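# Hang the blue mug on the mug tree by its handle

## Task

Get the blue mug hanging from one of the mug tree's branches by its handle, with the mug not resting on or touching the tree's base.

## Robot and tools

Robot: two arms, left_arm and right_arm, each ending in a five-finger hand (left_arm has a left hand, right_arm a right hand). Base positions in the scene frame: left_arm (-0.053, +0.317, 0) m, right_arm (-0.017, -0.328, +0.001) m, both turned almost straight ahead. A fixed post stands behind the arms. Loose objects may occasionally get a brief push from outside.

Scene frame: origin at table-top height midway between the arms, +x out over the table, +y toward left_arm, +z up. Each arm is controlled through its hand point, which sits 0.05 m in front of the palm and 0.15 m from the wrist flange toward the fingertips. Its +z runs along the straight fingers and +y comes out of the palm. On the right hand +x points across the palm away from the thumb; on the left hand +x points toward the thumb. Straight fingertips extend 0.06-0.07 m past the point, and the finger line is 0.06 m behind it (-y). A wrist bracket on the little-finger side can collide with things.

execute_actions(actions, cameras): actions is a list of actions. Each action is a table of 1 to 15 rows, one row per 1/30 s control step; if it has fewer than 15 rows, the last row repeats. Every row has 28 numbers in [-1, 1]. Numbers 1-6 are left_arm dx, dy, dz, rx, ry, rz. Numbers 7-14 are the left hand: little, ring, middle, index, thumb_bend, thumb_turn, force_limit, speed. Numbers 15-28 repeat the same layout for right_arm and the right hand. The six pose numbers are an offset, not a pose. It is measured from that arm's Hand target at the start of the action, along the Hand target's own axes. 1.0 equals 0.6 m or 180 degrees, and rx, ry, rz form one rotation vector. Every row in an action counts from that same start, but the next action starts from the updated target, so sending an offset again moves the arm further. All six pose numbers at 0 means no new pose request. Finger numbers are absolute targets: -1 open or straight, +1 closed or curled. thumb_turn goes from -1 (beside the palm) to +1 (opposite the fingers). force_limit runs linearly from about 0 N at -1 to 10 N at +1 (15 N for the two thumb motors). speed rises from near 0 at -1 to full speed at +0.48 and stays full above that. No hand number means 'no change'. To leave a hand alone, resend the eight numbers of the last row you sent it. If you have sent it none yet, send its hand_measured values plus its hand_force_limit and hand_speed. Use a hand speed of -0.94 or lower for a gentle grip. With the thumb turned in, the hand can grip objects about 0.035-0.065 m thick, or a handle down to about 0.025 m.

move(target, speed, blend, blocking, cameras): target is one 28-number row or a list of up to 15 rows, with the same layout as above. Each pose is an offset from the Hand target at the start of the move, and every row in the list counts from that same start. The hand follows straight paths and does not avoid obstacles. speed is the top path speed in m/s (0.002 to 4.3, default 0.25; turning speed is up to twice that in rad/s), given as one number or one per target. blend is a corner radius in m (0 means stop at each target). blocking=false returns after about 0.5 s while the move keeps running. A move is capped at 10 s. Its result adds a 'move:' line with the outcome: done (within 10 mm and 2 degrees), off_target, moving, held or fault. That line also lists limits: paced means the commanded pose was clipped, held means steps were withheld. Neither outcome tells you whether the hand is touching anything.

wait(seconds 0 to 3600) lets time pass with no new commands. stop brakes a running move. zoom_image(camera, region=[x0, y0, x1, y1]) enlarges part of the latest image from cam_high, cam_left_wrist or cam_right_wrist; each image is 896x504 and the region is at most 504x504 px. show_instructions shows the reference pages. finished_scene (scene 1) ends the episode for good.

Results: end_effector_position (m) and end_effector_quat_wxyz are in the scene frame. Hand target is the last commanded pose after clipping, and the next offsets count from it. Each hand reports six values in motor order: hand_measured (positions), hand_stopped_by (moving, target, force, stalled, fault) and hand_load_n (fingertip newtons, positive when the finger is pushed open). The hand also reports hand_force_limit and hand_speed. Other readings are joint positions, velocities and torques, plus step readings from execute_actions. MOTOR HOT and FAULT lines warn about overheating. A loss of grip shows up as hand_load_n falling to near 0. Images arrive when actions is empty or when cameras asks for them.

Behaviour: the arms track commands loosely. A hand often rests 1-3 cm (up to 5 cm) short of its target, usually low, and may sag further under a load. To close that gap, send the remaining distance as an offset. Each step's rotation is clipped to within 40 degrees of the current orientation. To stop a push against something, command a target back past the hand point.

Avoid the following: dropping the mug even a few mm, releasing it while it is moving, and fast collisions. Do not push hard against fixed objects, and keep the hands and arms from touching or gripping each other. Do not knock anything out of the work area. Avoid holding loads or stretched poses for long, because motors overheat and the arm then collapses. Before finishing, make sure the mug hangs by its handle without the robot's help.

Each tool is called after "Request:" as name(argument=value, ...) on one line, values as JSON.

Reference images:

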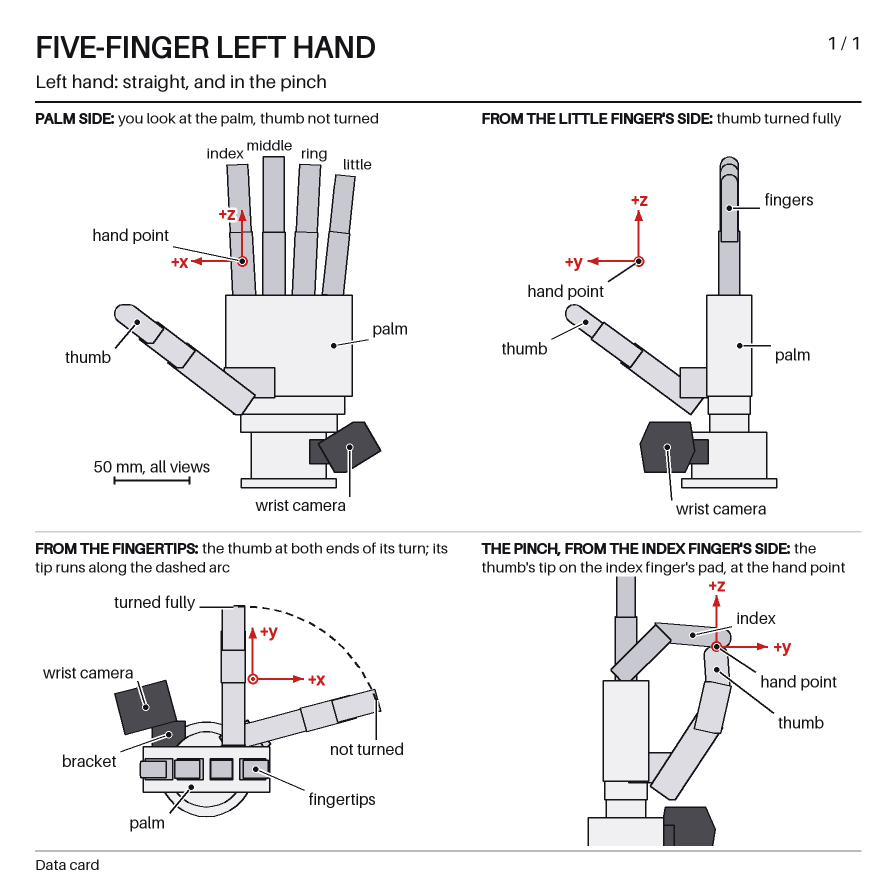

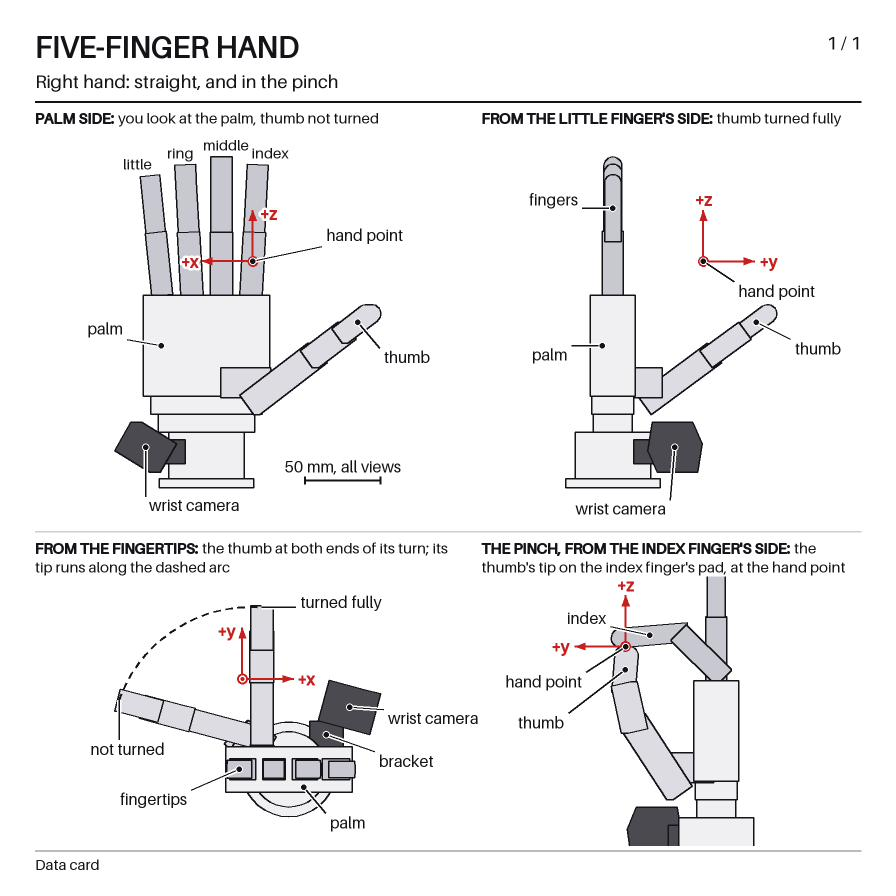

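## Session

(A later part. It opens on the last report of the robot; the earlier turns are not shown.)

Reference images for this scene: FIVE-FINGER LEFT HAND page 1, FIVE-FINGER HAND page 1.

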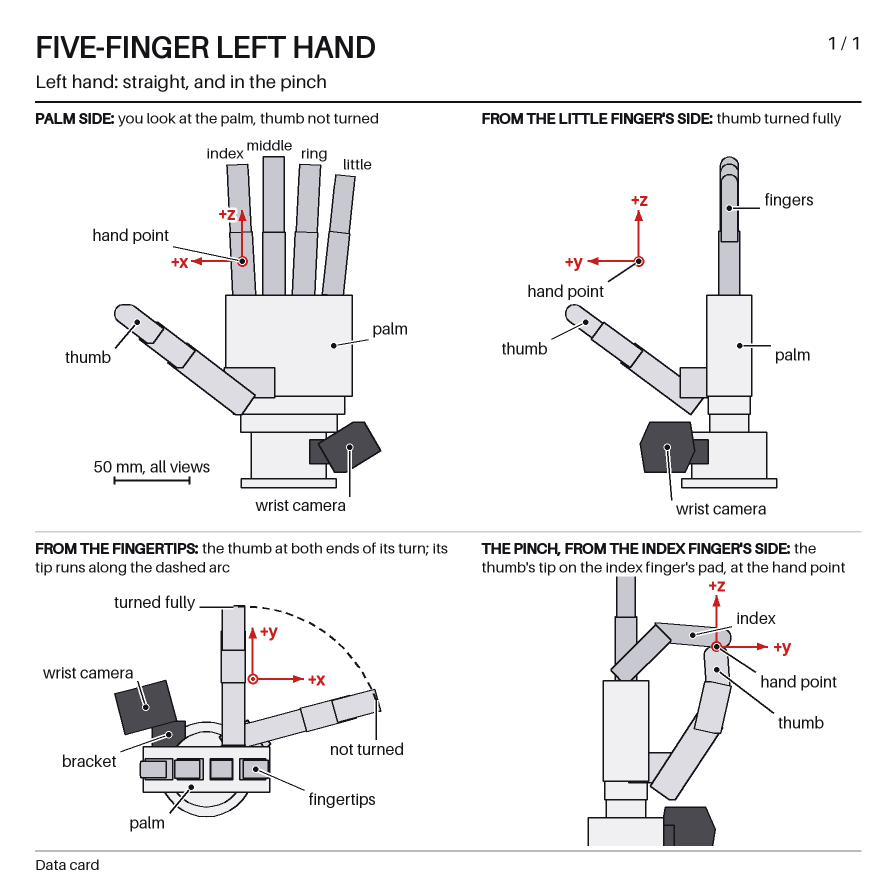

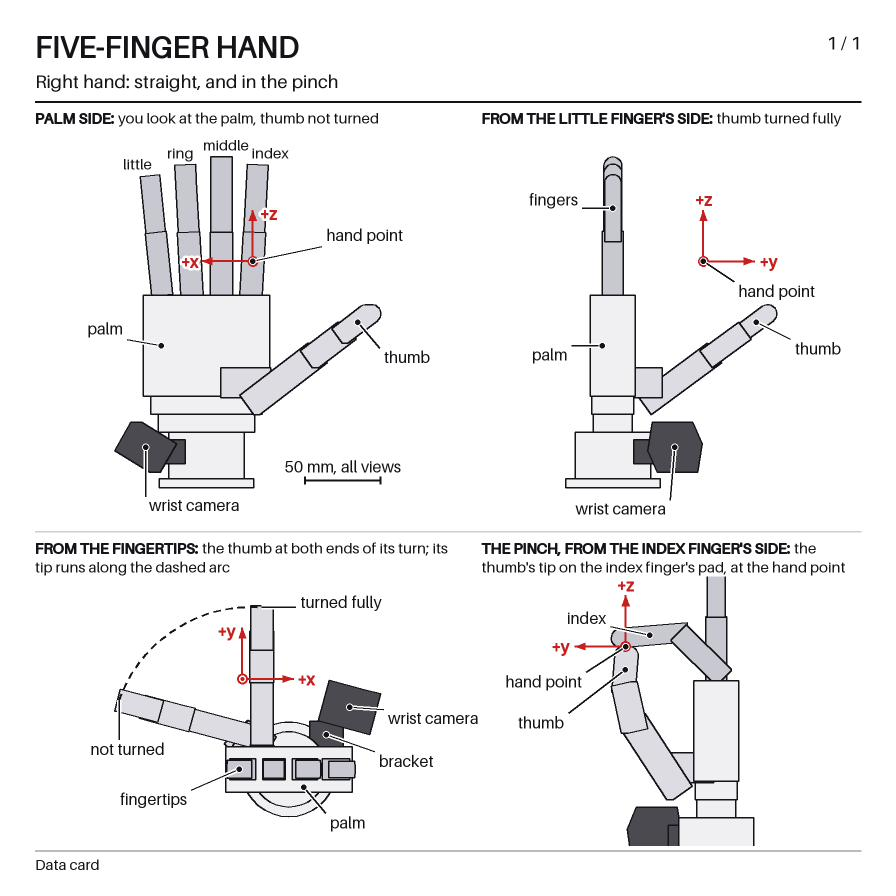

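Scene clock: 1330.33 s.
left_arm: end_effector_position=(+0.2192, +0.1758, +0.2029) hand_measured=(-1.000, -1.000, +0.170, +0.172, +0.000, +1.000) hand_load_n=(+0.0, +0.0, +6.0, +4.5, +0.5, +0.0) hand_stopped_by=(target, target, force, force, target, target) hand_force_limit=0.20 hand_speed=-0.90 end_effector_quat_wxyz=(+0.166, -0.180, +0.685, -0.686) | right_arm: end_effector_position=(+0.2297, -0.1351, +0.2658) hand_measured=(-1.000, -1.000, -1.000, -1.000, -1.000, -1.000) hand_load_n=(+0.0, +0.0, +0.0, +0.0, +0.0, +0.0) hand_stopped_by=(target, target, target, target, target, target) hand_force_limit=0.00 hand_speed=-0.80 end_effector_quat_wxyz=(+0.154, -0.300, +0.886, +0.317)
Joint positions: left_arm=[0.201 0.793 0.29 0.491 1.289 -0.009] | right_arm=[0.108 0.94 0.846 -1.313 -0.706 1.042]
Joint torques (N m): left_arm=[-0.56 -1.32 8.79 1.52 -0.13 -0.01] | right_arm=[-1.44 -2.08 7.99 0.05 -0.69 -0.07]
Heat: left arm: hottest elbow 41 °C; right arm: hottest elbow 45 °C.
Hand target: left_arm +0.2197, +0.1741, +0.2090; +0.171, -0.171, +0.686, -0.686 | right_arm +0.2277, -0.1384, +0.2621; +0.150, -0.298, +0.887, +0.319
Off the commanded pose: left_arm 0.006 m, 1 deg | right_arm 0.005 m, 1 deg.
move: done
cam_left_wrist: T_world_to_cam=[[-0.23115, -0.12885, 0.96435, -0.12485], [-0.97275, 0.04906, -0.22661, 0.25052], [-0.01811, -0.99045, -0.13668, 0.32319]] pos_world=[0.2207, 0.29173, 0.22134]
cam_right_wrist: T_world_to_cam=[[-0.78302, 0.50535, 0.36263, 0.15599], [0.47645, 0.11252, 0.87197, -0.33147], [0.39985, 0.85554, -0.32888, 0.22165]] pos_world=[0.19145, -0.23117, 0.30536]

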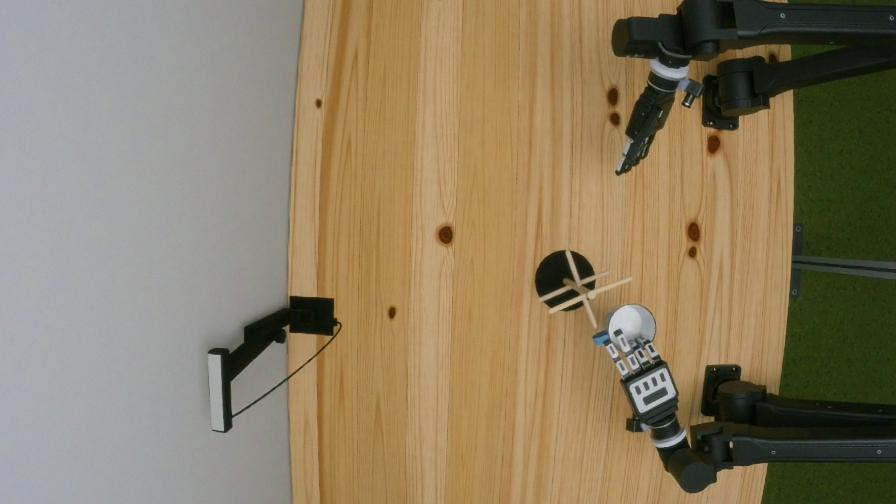

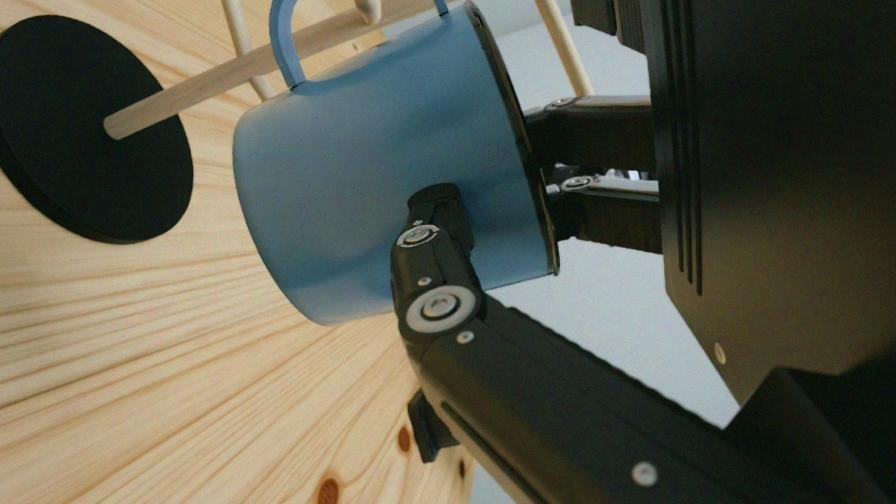

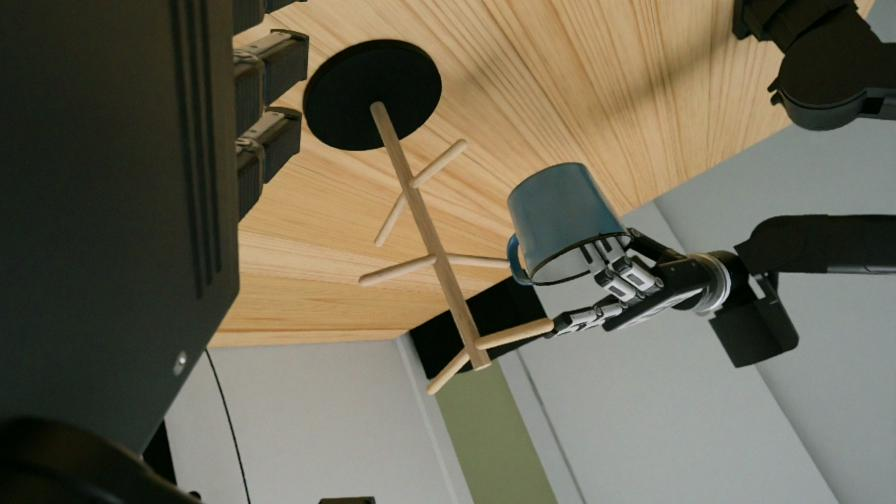

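Request:
move(target=[0.0013,0,0.0283,0,0,0,-1,-1,0.5,0.5,0.0,1,0.2,-0.9,0,0,0,0,0,0,-1,-1,-1,-1,-1,-1,0,-0.8], speed=0.04, cameras=["cam_left_wrist","cam_high","cam_right_wrist"])

Request:
zoom_image(camera="cam_high", region=[560, 270, 660, 370])

Request:
zoom_image(camera="cam_right_wrist", region=[420, 140, 640, 340])

Request:
zoom_image(camera="cam_left_wrist", region=[200, 0, 480, 160])

Scene clock: 1379.73 s.
left_arm: end_effector_position=(+0.2224, +0.1603, +0.2016) hand_measured=(-1.000, -1.000, +0.170, +0.172, +0.000, +1.000) hand_load_n=(+0.0, +0.0, +6.0, +4.5, +0.5, +0.0) hand_stopped_by=(target, target, force, force, target, target) hand_force_limit=0.20 hand_speed=-0.90 end_effector_quat_wxyz=(+0.164, -0.182, +0.685, -0.686) | right_arm: end_effector_position=(+0.2297, -0.1351, +0.2658) hand_measured=(-1.000, -1.000, -1.000, -1.000, -1.000, -1.000) hand_load_n=(+0.0, +0.0, +0.0, +0.0, +0.0, +0.0) hand_stopped_by=(target, target, target, target, target, target) hand_force_limit=0.00 hand_speed=-0.80 end_effector_quat_wxyz=(+0.154, -0.300, +0.886, +0.317)
Joint positions: left_arm=[0.126 0.798 0.29 0.491 1.214 -0.009] | right_arm=[0.108 0.94 0.846 -1.313 -0.706 1.042]
Joint torques (N m): left_arm=[-0.67 0.09 9.57 1.99 -0.11 0.02] | right_arm=[-1.49 -2.08 7.98 0.01 -0.68 -0.06]
Heat: left arm: hottest elbow 42 °C; right arm: hottest elbow 45 °C.
Hand target: left_arm +0.2270, +0.1587, +0.2090; +0.171, -0.171, +0.686, -0.686 | right_arm +0.2277, -0.1384, +0.2621; +0.150, -0.298, +0.887, +0.319
Off the commanded pose: left_arm 0.009 m, 1 deg | right_arm 0.005 m, 1 deg.
move: done
cam_left_wrist: T_world_to_cam=[[-0.22612, -0.1292, 0.96549, -0.12612], [-0.97393, 0.04828, -0.22164, 0.2536], [-0.01798, -0.99044, -0.13675, 0.30761]] pos_world=[0.224, 0.27613, 0.22005]
cam_right_wrist: T_world_to_cam=[[-0.78302, 0.50535, 0.36263, 0.15599], [0.47645, 0.11252, 0.87197, -0.33147], [0.39985, 0.85554, -0.32888, 0.22165]] pos_world=[0.19145, -0.23117, 0.30536]

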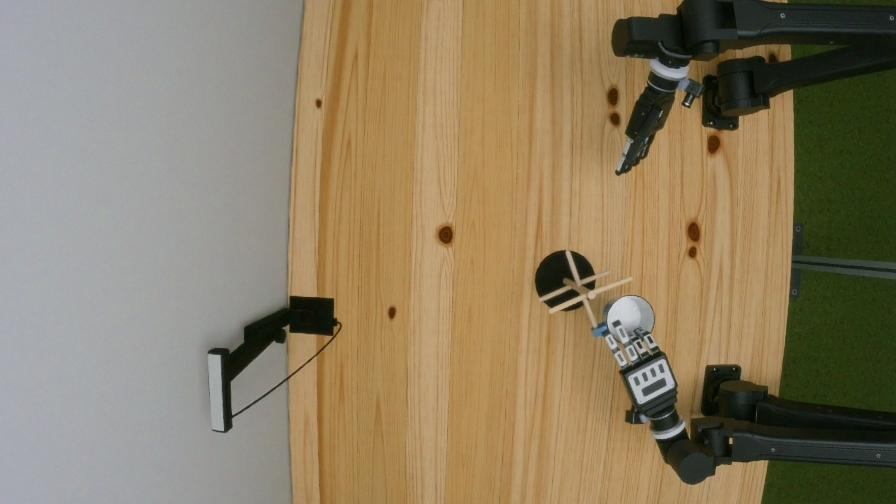

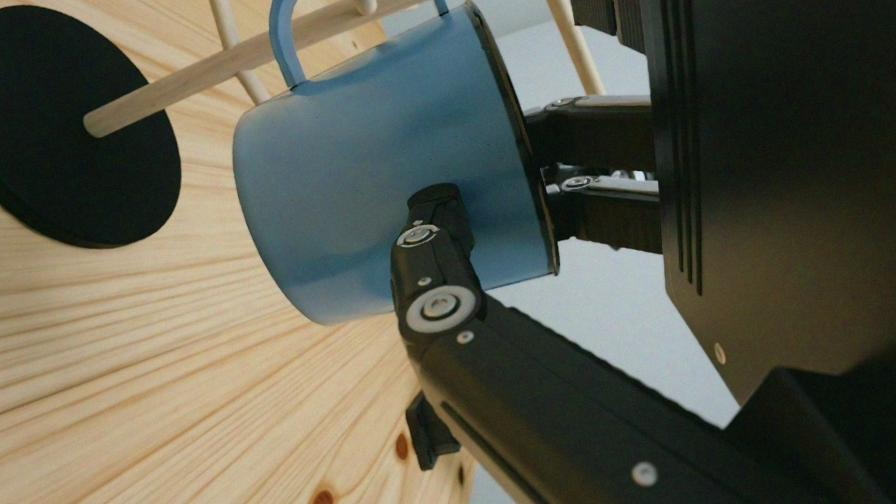

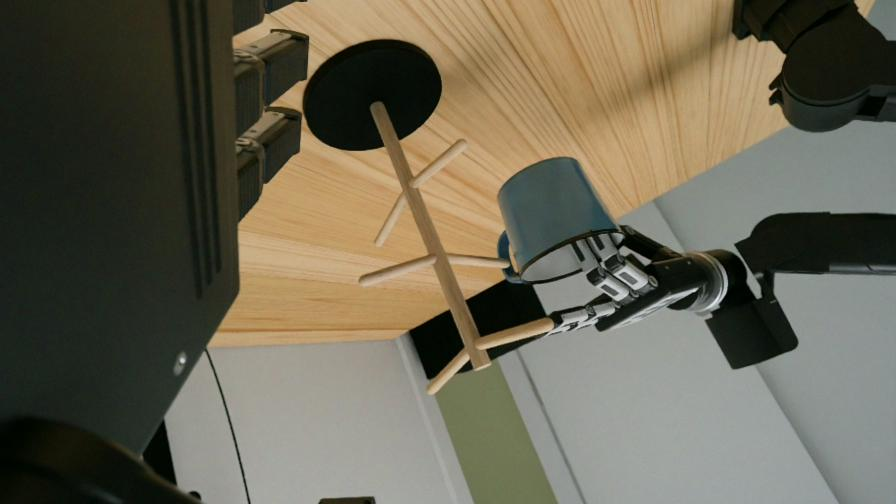

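Scaled by 5.040 from the camera's image (finer frame: 1280x720).

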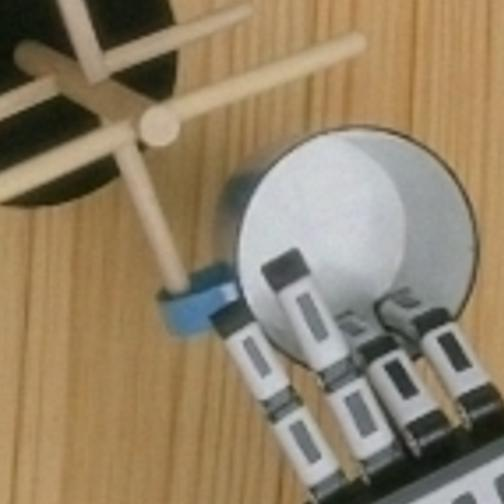

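Scaled by 2.291 from the camera's image (finer frame: 1280x720).

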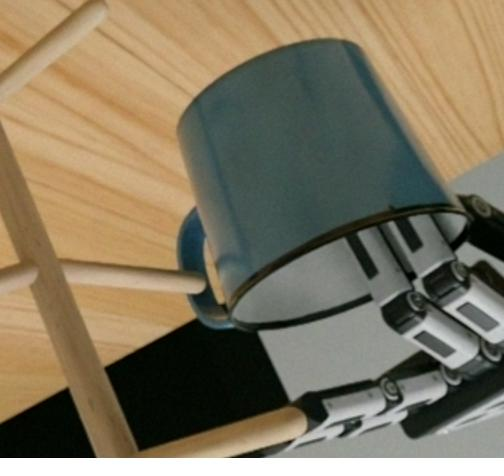

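Scaled by 1.800 from the camera's image (finer frame: 1280x720).

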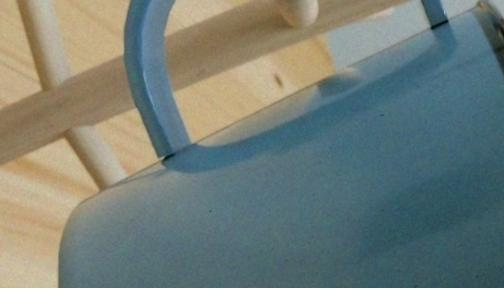

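Request:
move(target=[-0.0053,-0.005,0.0105,0,0,0,-1,-1,0.5,0.5,0.0,1,0.2,-0.9,0,0,0,0,0,0,-1,-1,-1,-1,-1,-1,0,-0.8], speed=0.04, cameras=["cam_left_wrist","cam_high","cam_right_wrist"])

Request:
zoom_image(camera="cam_high", region=[560, 270, 660, 370])

Request:
zoom_image(camera="cam_right_wrist", region=[460, 180, 600, 320])

Request:
zoom_image(camera="cam_left_wrist", region=[200, 0, 480, 160])

Scene clock: 1409.00 s.
left_arm: end_effector_position=(+0.2243, +0.1564, +0.1975) hand_measured=(-1.000, -1.000, +0.170, +0.172, +0.000, +1.000) hand_load_n=(+0.0, +0.0, +6.0, +4.5, +0.5, +0.0) hand_stopped_by=(target, target, force, force, target, target) hand_force_limit=0.20 hand_speed=-0.90 end_effector_quat_wxyz=(+0.159, -0.189, +0.686, -0.685) | right_arm: end_effector_position=(+0.2297, -0.1351, +0.2658) hand_measured=(-1.000, -1.000, -1.000, -1.000, -1.000, -1.000) hand_load_n=(+0.0, +0.0, +0.0, +0.0, -0.5, +0.0) hand_stopped_by=(target, target, target, target, target, target) hand_force_limit=0.00 hand_speed=-0.80 end_effector_quat_wxyz=(+0.154, -0.300, +0.886, +0.317)
Joint positions: left_arm=[0.107 0.815 0.29 0.491 1.193 -0.009] | right_arm=[0.108 0.94 0.846 -1.313 -0.706 1.042]
Joint torques (N m): left_arm=[-0.62 -0.44 10.54 2.06 -0.11 0] | right_arm=[-1.49 -2.14 7.95 0.02 -0.69 -0.07]
Heat: left arm: hottest elbow 42 °C; right arm: hottest elbow 45 °C.
Hand target: left_arm +0.2327, +0.1546, +0.2121; +0.171, -0.171, +0.686, -0.686 | right_arm +0.2277, -0.1384, +0.2621; +0.150, -0.298, +0.887, +0.319
Off the commanded pose: left_arm 0.017 m, 2 deg | right_arm 0.005 m, 1 deg.
move: off_target (left_arm)
cam_left_wrist: T_world_to_cam=[[-0.20951, -0.12774, 0.96943, -0.12704], [-0.97761, 0.04721, -0.20506, 0.25237], [-0.01957, -0.99068, -0.13477, 0.30319]] pos_world=[0.22603, 0.27223, 0.21577]
cam_right_wrist: T_world_to_cam=[[-0.78302, 0.50535, 0.36263, 0.15599], [0.47645, 0.11252, 0.87197, -0.33147], [0.39985, 0.85554, -0.32888, 0.22165]] pos_world=[0.19145, -0.23117, 0.30536]

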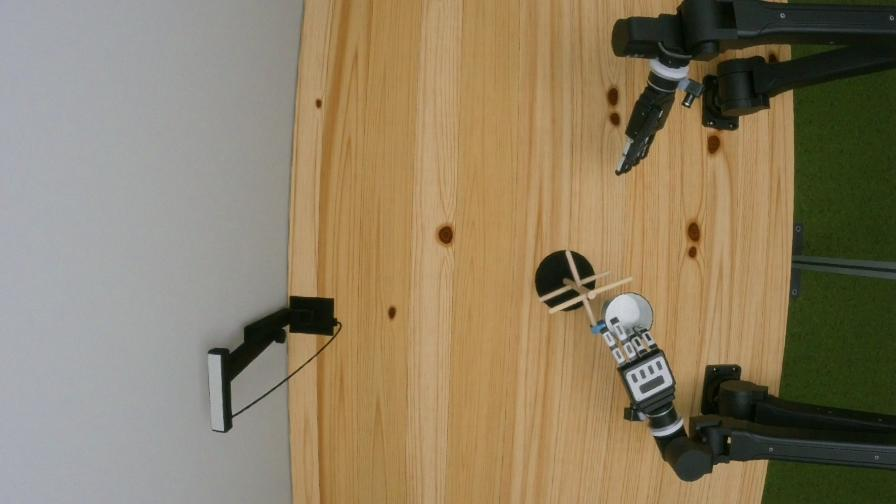

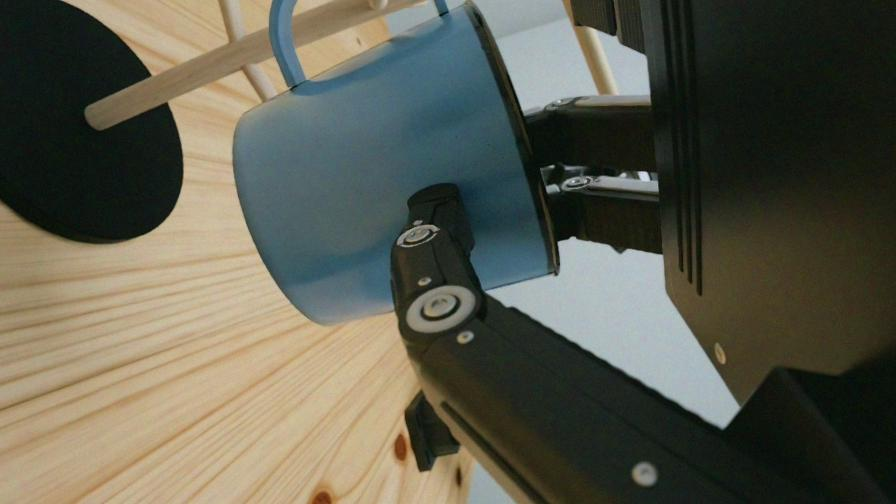

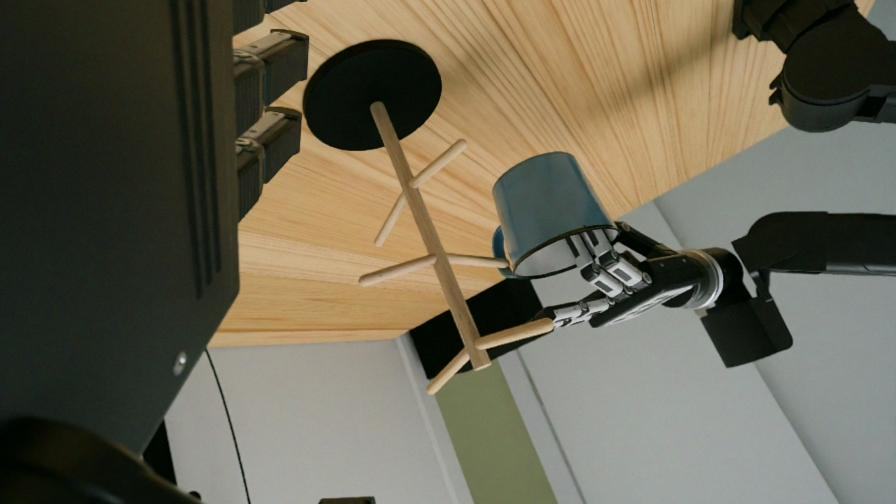

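Scaled by 5.040 from the camera's image (finer frame: 1280x720).

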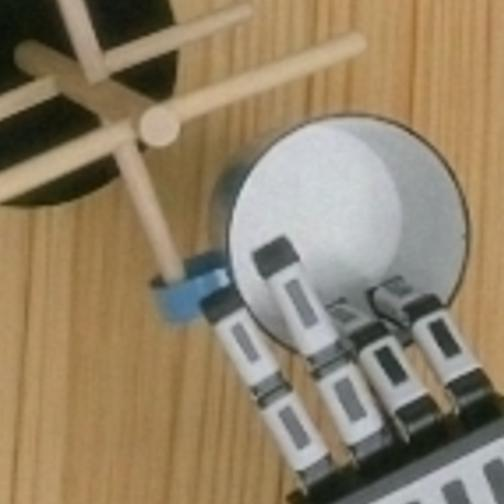

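Scaled by 3.600 from the camera's image (finer frame: 1280x720).

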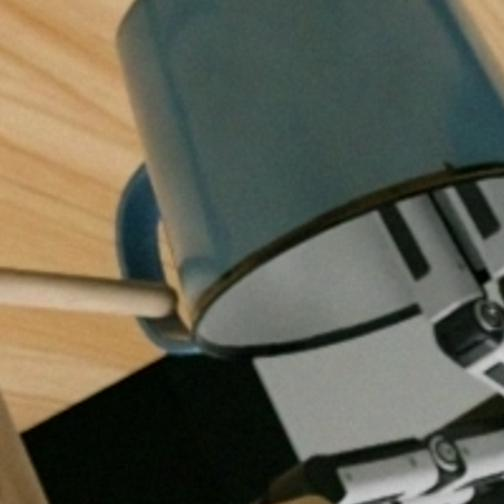

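Scaled by 1.800 from the camera's image (finer frame: 1280x720).

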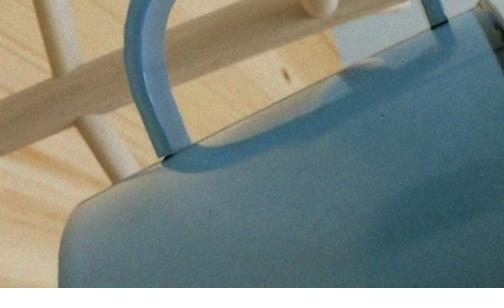

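Request:
move(target=[0.0042,-0.01,0.0053,0,0,0,-1,-1,0.5,0.5,0.0,1,0.2,-0.9,0,0,0,0,0,0,-1,-1,-1,-1,-1,-1,0,-0.8], speed=0.06, cameras=["cam_left_wrist","cam_high","cam_right_wrist"])

Request:
zoom_image(camera="cam_high", region=[560, 270, 660, 370])

Request:
zoom_image(camera="cam_right_wrist", region=[460, 180, 600, 320])

Scene clock: 1437.00 s.
left_arm: end_effector_position=(+0.2237, +0.1526, +0.1960) hand_measured=(-1.000, -1.000, +0.170, +0.172, +0.000, +1.000) hand_load_n=(+0.0, +0.0, +6.0, +4.5, +0.5, +0.0) hand_stopped_by=(target, target, force, force, target, target) hand_force_limit=0.20 hand_speed=-0.90 end_effector_quat_wxyz=(+0.154, -0.194, +0.687, -0.683) | right_arm: end_effector_position=(+0.2297, -0.1351, +0.2658) hand_measured=(-1.000, -1.000, -1.000, -1.000, -1.000, -1.000) hand_load_n=(+0.0, +0.0, +0.0, +0.0, +0.0, +0.0) hand_stopped_by=(target, target, target, target, target, target) hand_force_limit=0.00 hand_speed=-0.80 end_effector_quat_wxyz=(+0.154, -0.300, +0.886, +0.317)
Joint positions: left_arm=[0.089 0.813 0.29 0.474 1.174 -0.009] | right_arm=[0.108 0.94 0.846 -1.313 -0.706 1.042]
Joint torques (N m): left_arm=[-0.44 -2.02 11.23 1.59 -0.03 0.01] | right_arm=[-1.44 -2.2 7.99 0.02 -0.69 -0.07]
Heat: left arm: hottest elbow 44 °C; right arm: hottest elbow 45 °C.
Hand target: left_arm +0.2319, +0.1506, +0.2181; +0.171, -0.171, +0.686, -0.686 | right_arm +0.2277, -0.1384, +0.2621; +0.150, -0.298, +0.887, +0.319
Off the commanded pose: left_arm 0.024 m, 3 deg | right_arm 0.005 m, 1 deg.
move: off_target (left_arm)
cam_left_wrist: T_world_to_cam=[[-0.19524, -0.12725, 0.97247, -0.12999], [-0.98055, 0.04562, -0.19089, 0.24979], [-0.02007, -0.99082, -0.13368, 0.29921]] pos_world=[0.22556, 0.26853, 0.21409]
cam_right_wrist: T_world_to_cam=[[-0.78302, 0.50535, 0.36263, 0.15599], [0.47645, 0.11252, 0.87197, -0.33147], [0.39985, 0.85554, -0.32888, 0.22165]] pos_world=[0.19145, -0.23117, 0.30536]

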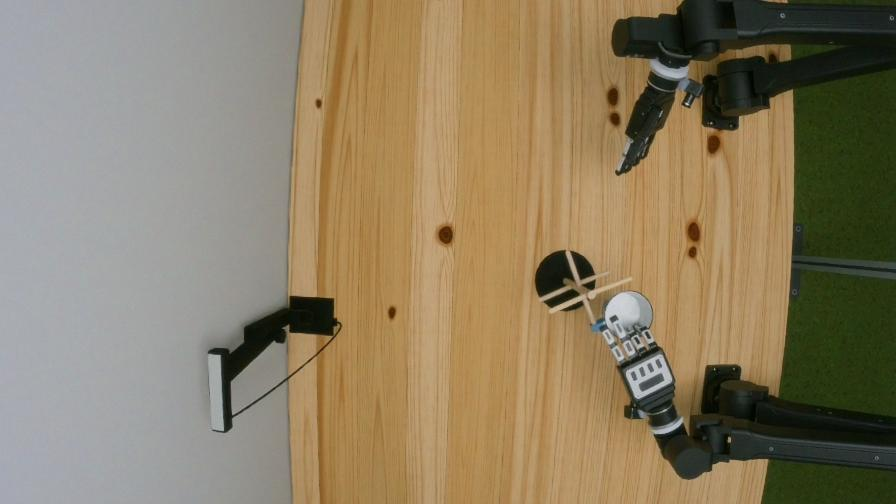

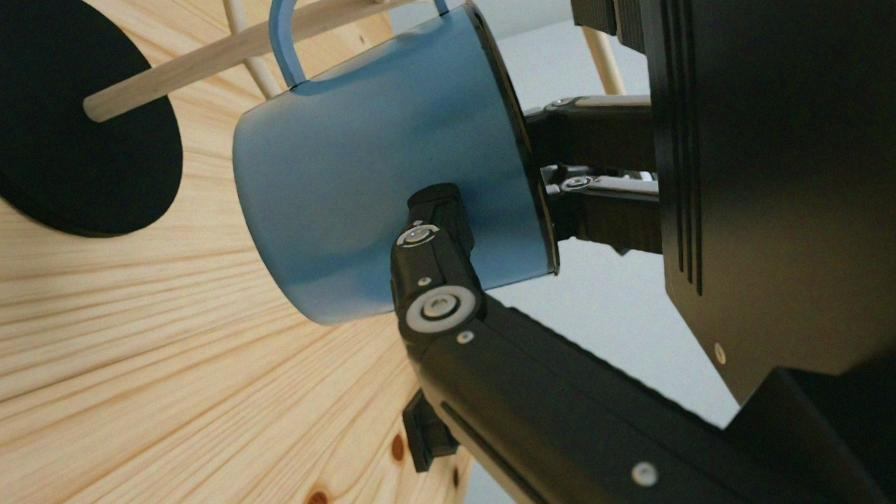

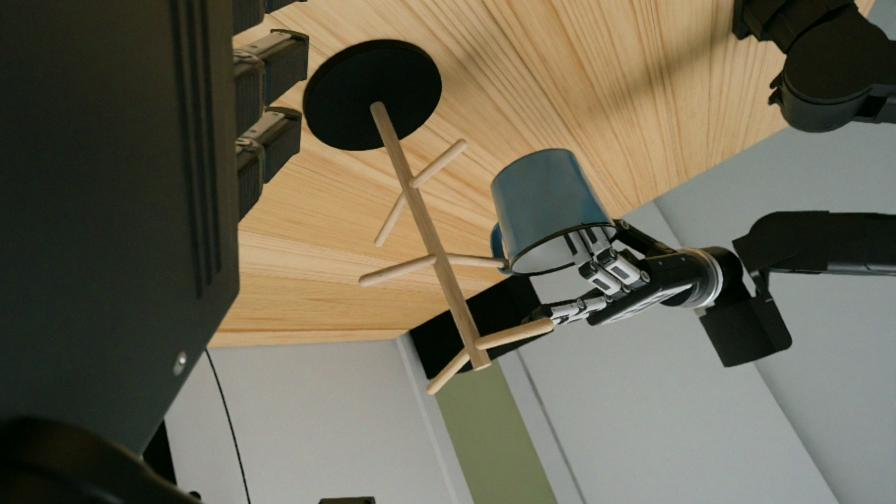

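Scaled by 5.040 from the camera's image (finer frame: 1280x720).

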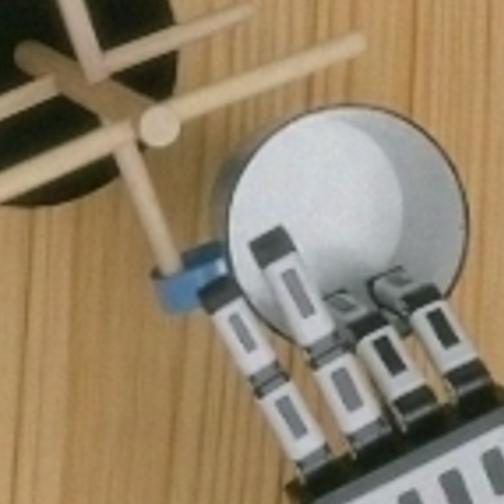

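Scaled by 3.600 from the camera's image (finer frame: 1280x720).

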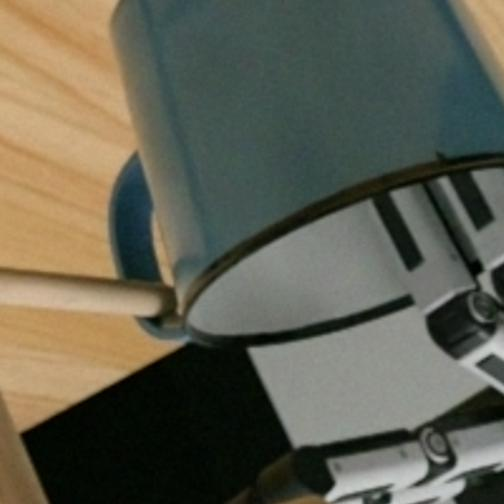

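Request:
move(target=[[0.0038,0.0252,-0.0688,0,0,0,-1,-1,0.5,0.5,0.0,1,0.2,-0.9,0,0,0,0,0,0,-1,-1,-1,-1,-1,-1,0,-0.8],[0.0038,-0.0365,-0.0688,0,0,0,-1,-1,0.5,0.5,0.0,1,0.2,-0.9,0,0,0,0,0,0,-1,-1,-1,-1,-1,-1,0,-0.8],[0.0038,0.0168,-0.0688,0,0,0,-1,-1,0.5,0.5,0.0,1,0.2,-0.9,0,0,0,0,0,0,-1,-1,-1,-1,-1,-1,0,-0.8]], speed=0.06, cameras=["cam_left_wrist","cam_high","cam_right_wrist"])

Request:
zoom_image(camera="cam_high", region=[560, 270, 660, 370])

Request:
zoom_image(camera="cam_right_wrist", region=[460, 180, 600, 320])

Scene clock: 1502.33 s.
left_arm: end_effector_position=(+0.2072, +0.1833, +0.2057) hand_measured=(-1.000, -1.000, +0.170, +0.172, +0.000, +1.000) hand_load_n=(+0.0, +0.0, +6.0, +4.5, +0.5, +0.0) hand_stopped_by=(target, target, force, force, target, target) hand_force_limit=0.20 hand_speed=-0.90 end_effector_quat_wxyz=(+0.160, -0.179, +0.686, -0.686) | right_arm: end_effector_position=(+0.2297, -0.1351, +0.2658) hand_measured=(-1.000, -1.000, -1.000, -1.000, -1.000, -1.000) hand_load_n=(+0.0, +0.0, +0.0, +0.0, +0.0, +0.0) hand_stopped_by=(target, target, target, target, target, target) hand_force_limit=0.00 hand_speed=-0.80 end_effector_quat_wxyz=(+0.154, -0.300, +0.886, +0.317)
Joint positions: left_arm=[0.25 0.743 0.286 0.427 1.349 0.002] | right_arm=[0.108 0.94 0.846 -1.313 -0.706 1.042]
Joint torques (N m): left_arm=[0.62 0.62 8.46 2.7 0.06 -0.02] | right_arm=[-1.44 -2.14 7.98 0.02 -0.69 -0.07]
Heat: left arm: hottest elbow 47 °C; right arm: hottest elbow 45 °C.
Hand target: left_arm +0.2106, +0.1860, +0.2078; +0.171, -0.171, +0.686, -0.686 | right_arm +0.2277, -0.1384, +0.2621; +0.150, -0.298, +0.887, +0.319
Off the commanded pose: left_arm 0.005 m, 2 deg | right_arm 0.005 m, 1 deg.
move: done
cam_left_wrist: T_world_to_cam=[[-0.22584, -0.12615, 0.96596, -0.13123], [-0.9737, 0.05985, -0.21983, 0.23592], [-0.03008, -0.9902, -0.13635, 0.33318]] pos_world=[0.2101, 0.29924, 0.22405]
cam_right_wrist: T_world_to_cam=[[-0.78302, 0.50535, 0.36263, 0.15599], [0.47645, 0.11252, 0.87197, -0.33147], [0.39985, 0.85554, -0.32888, 0.22165]] pos_world=[0.19145, -0.23117, 0.30536]

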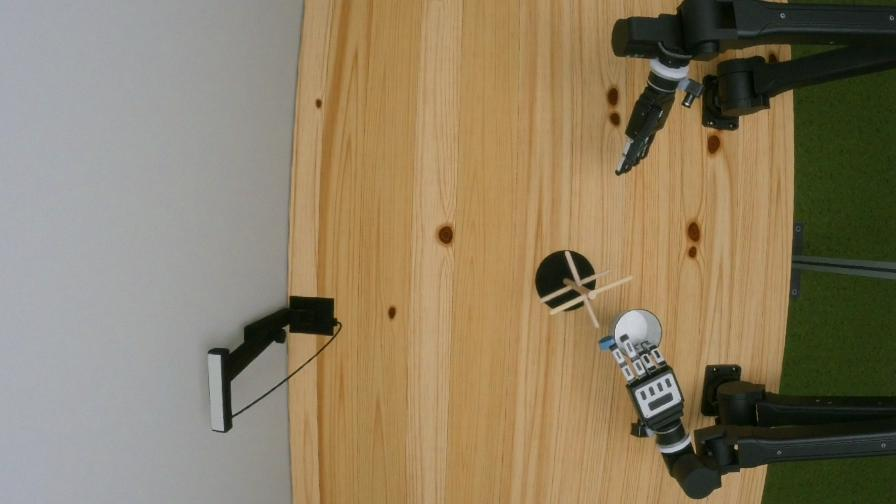

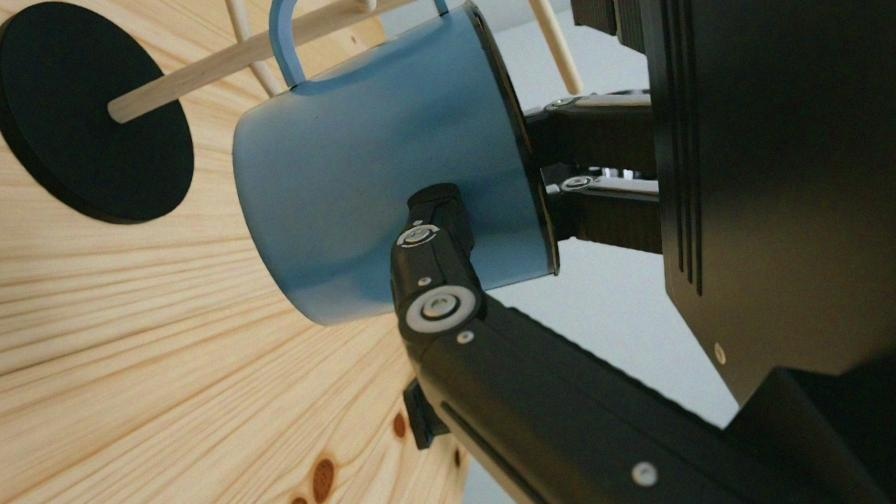

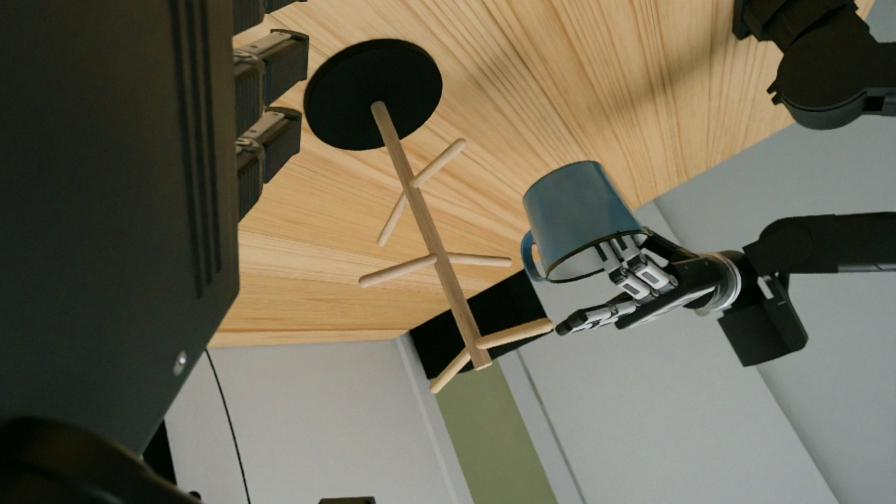

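Scaled by 5.040 from the camera's image (finer frame: 1280x720).

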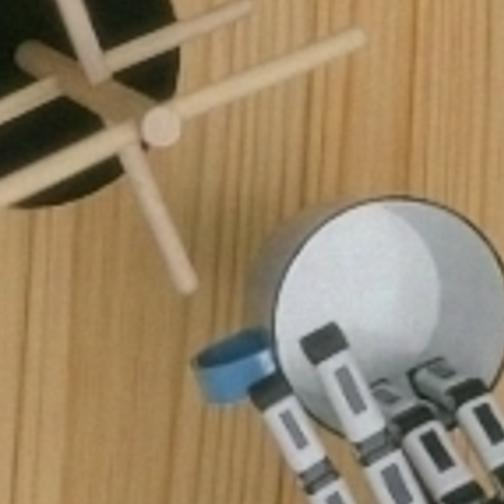

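Scaled by 3.600 from the camera's image (finer frame: 1280x720).

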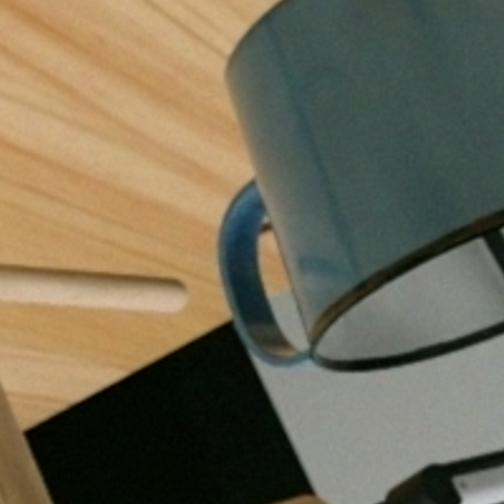

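Request:
move(target=[0.004,-0.002,0.0407,0,0,0,-1,-1,0.5,0.5,0.0,1,0.2,-0.9,0,0,0,0,0,0,-1,-1,-1,-1,-1,-1,0,-0.8], speed=0.06, cameras=["cam_high","cam_right_wrist"])

Request:
zoom_image(camera="cam_high", region=[560, 270, 660, 370])

Request:
zoom_image(camera="cam_right_wrist", region=[460, 180, 600, 320])

Scene clock: 1560.10 s.
left_arm: end_effector_position=(+0.2160, +0.1647, +0.2019) hand_measured=(-1.000, -1.000, +0.170, +0.172, +0.000, +1.000) hand_load_n=(+0.0, +0.0, +6.0, +4.5, +0.5, +0.0) hand_stopped_by=(target, target, force, force, target, target) hand_force_limit=0.20 hand_speed=-0.90 end_effector_quat_wxyz=(+0.161, -0.185, +0.687, -0.684) | right_arm: end_effector_position=(+0.2297, -0.1351, +0.2658) hand_measured=(-1.000, -1.000, -1.000, -1.000, -1.000, -1.000) hand_load_n=(+0.0, +0.0, +0.0, +0.0, +0.0, +0.0) hand_stopped_by=(target, target, target, target, target, target) hand_force_limit=0.00 hand_speed=-0.80 end_effector_quat_wxyz=(+0.154, -0.300, +0.886, +0.317)
Joint positions: left_arm=[0.151 0.765 0.286 0.443 1.239 0.002] | right_arm=[0.108 0.94 0.846 -1.313 -0.706 1.042]
Joint torques (N m): left_arm=[-0.62 0.97 9.14 3 -0.07 -0.05] | right_arm=[-1.49 -2.08 7.95 0.02 -0.69 -0.07]
Heat: left arm: hottest elbow 46 °C; right arm: hottest elbow 45 °C.
Hand target: left_arm +0.2199, +0.1634, +0.2091; +0.171, -0.171, +0.686, -0.686 | right_arm +0.2277, -0.1384, +0.2621; +0.150, -0.298, +0.887, +0.319
Off the commanded pose: left_arm 0.008 m, 2 deg | right_arm 0.005 m, 1 deg.
move: done
cam_right_wrist: T_world_to_cam=[[-0.78302, 0.50535, 0.36263, 0.15599], [0.47645, 0.11252, 0.87197, -0.33147], [0.39985, 0.85554, -0.32888, 0.22165]] pos_world=[0.19145, -0.23117, 0.30536]

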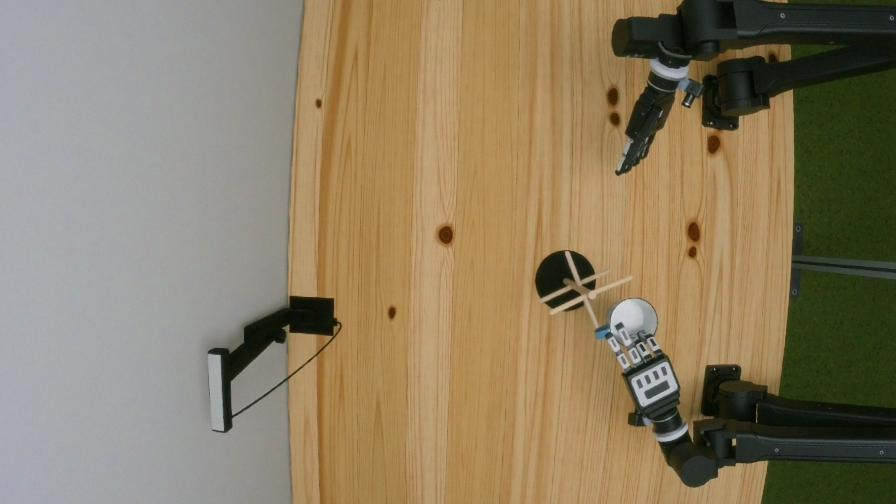

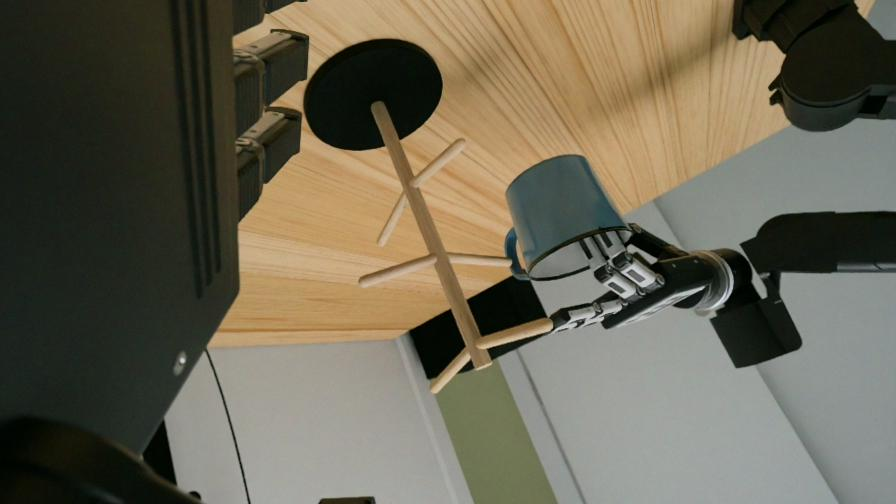

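Scaled by 5.040 from the camera's image (finer frame: 1280x720).

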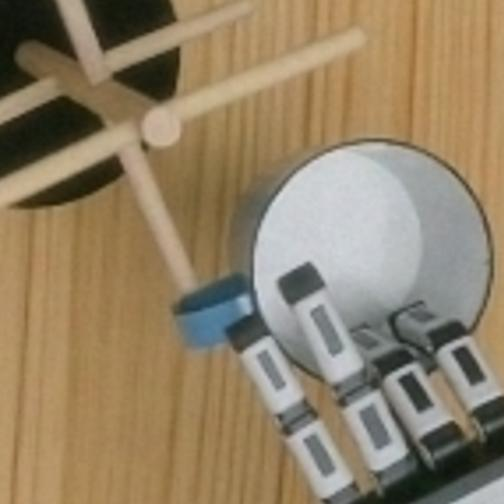

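Scaled by 3.600 from the camera's image (finer frame: 1280x720).

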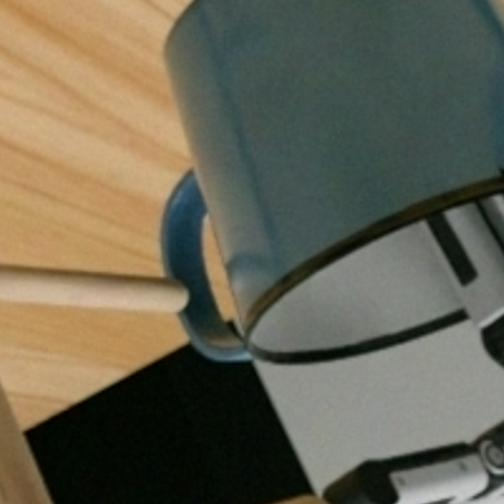

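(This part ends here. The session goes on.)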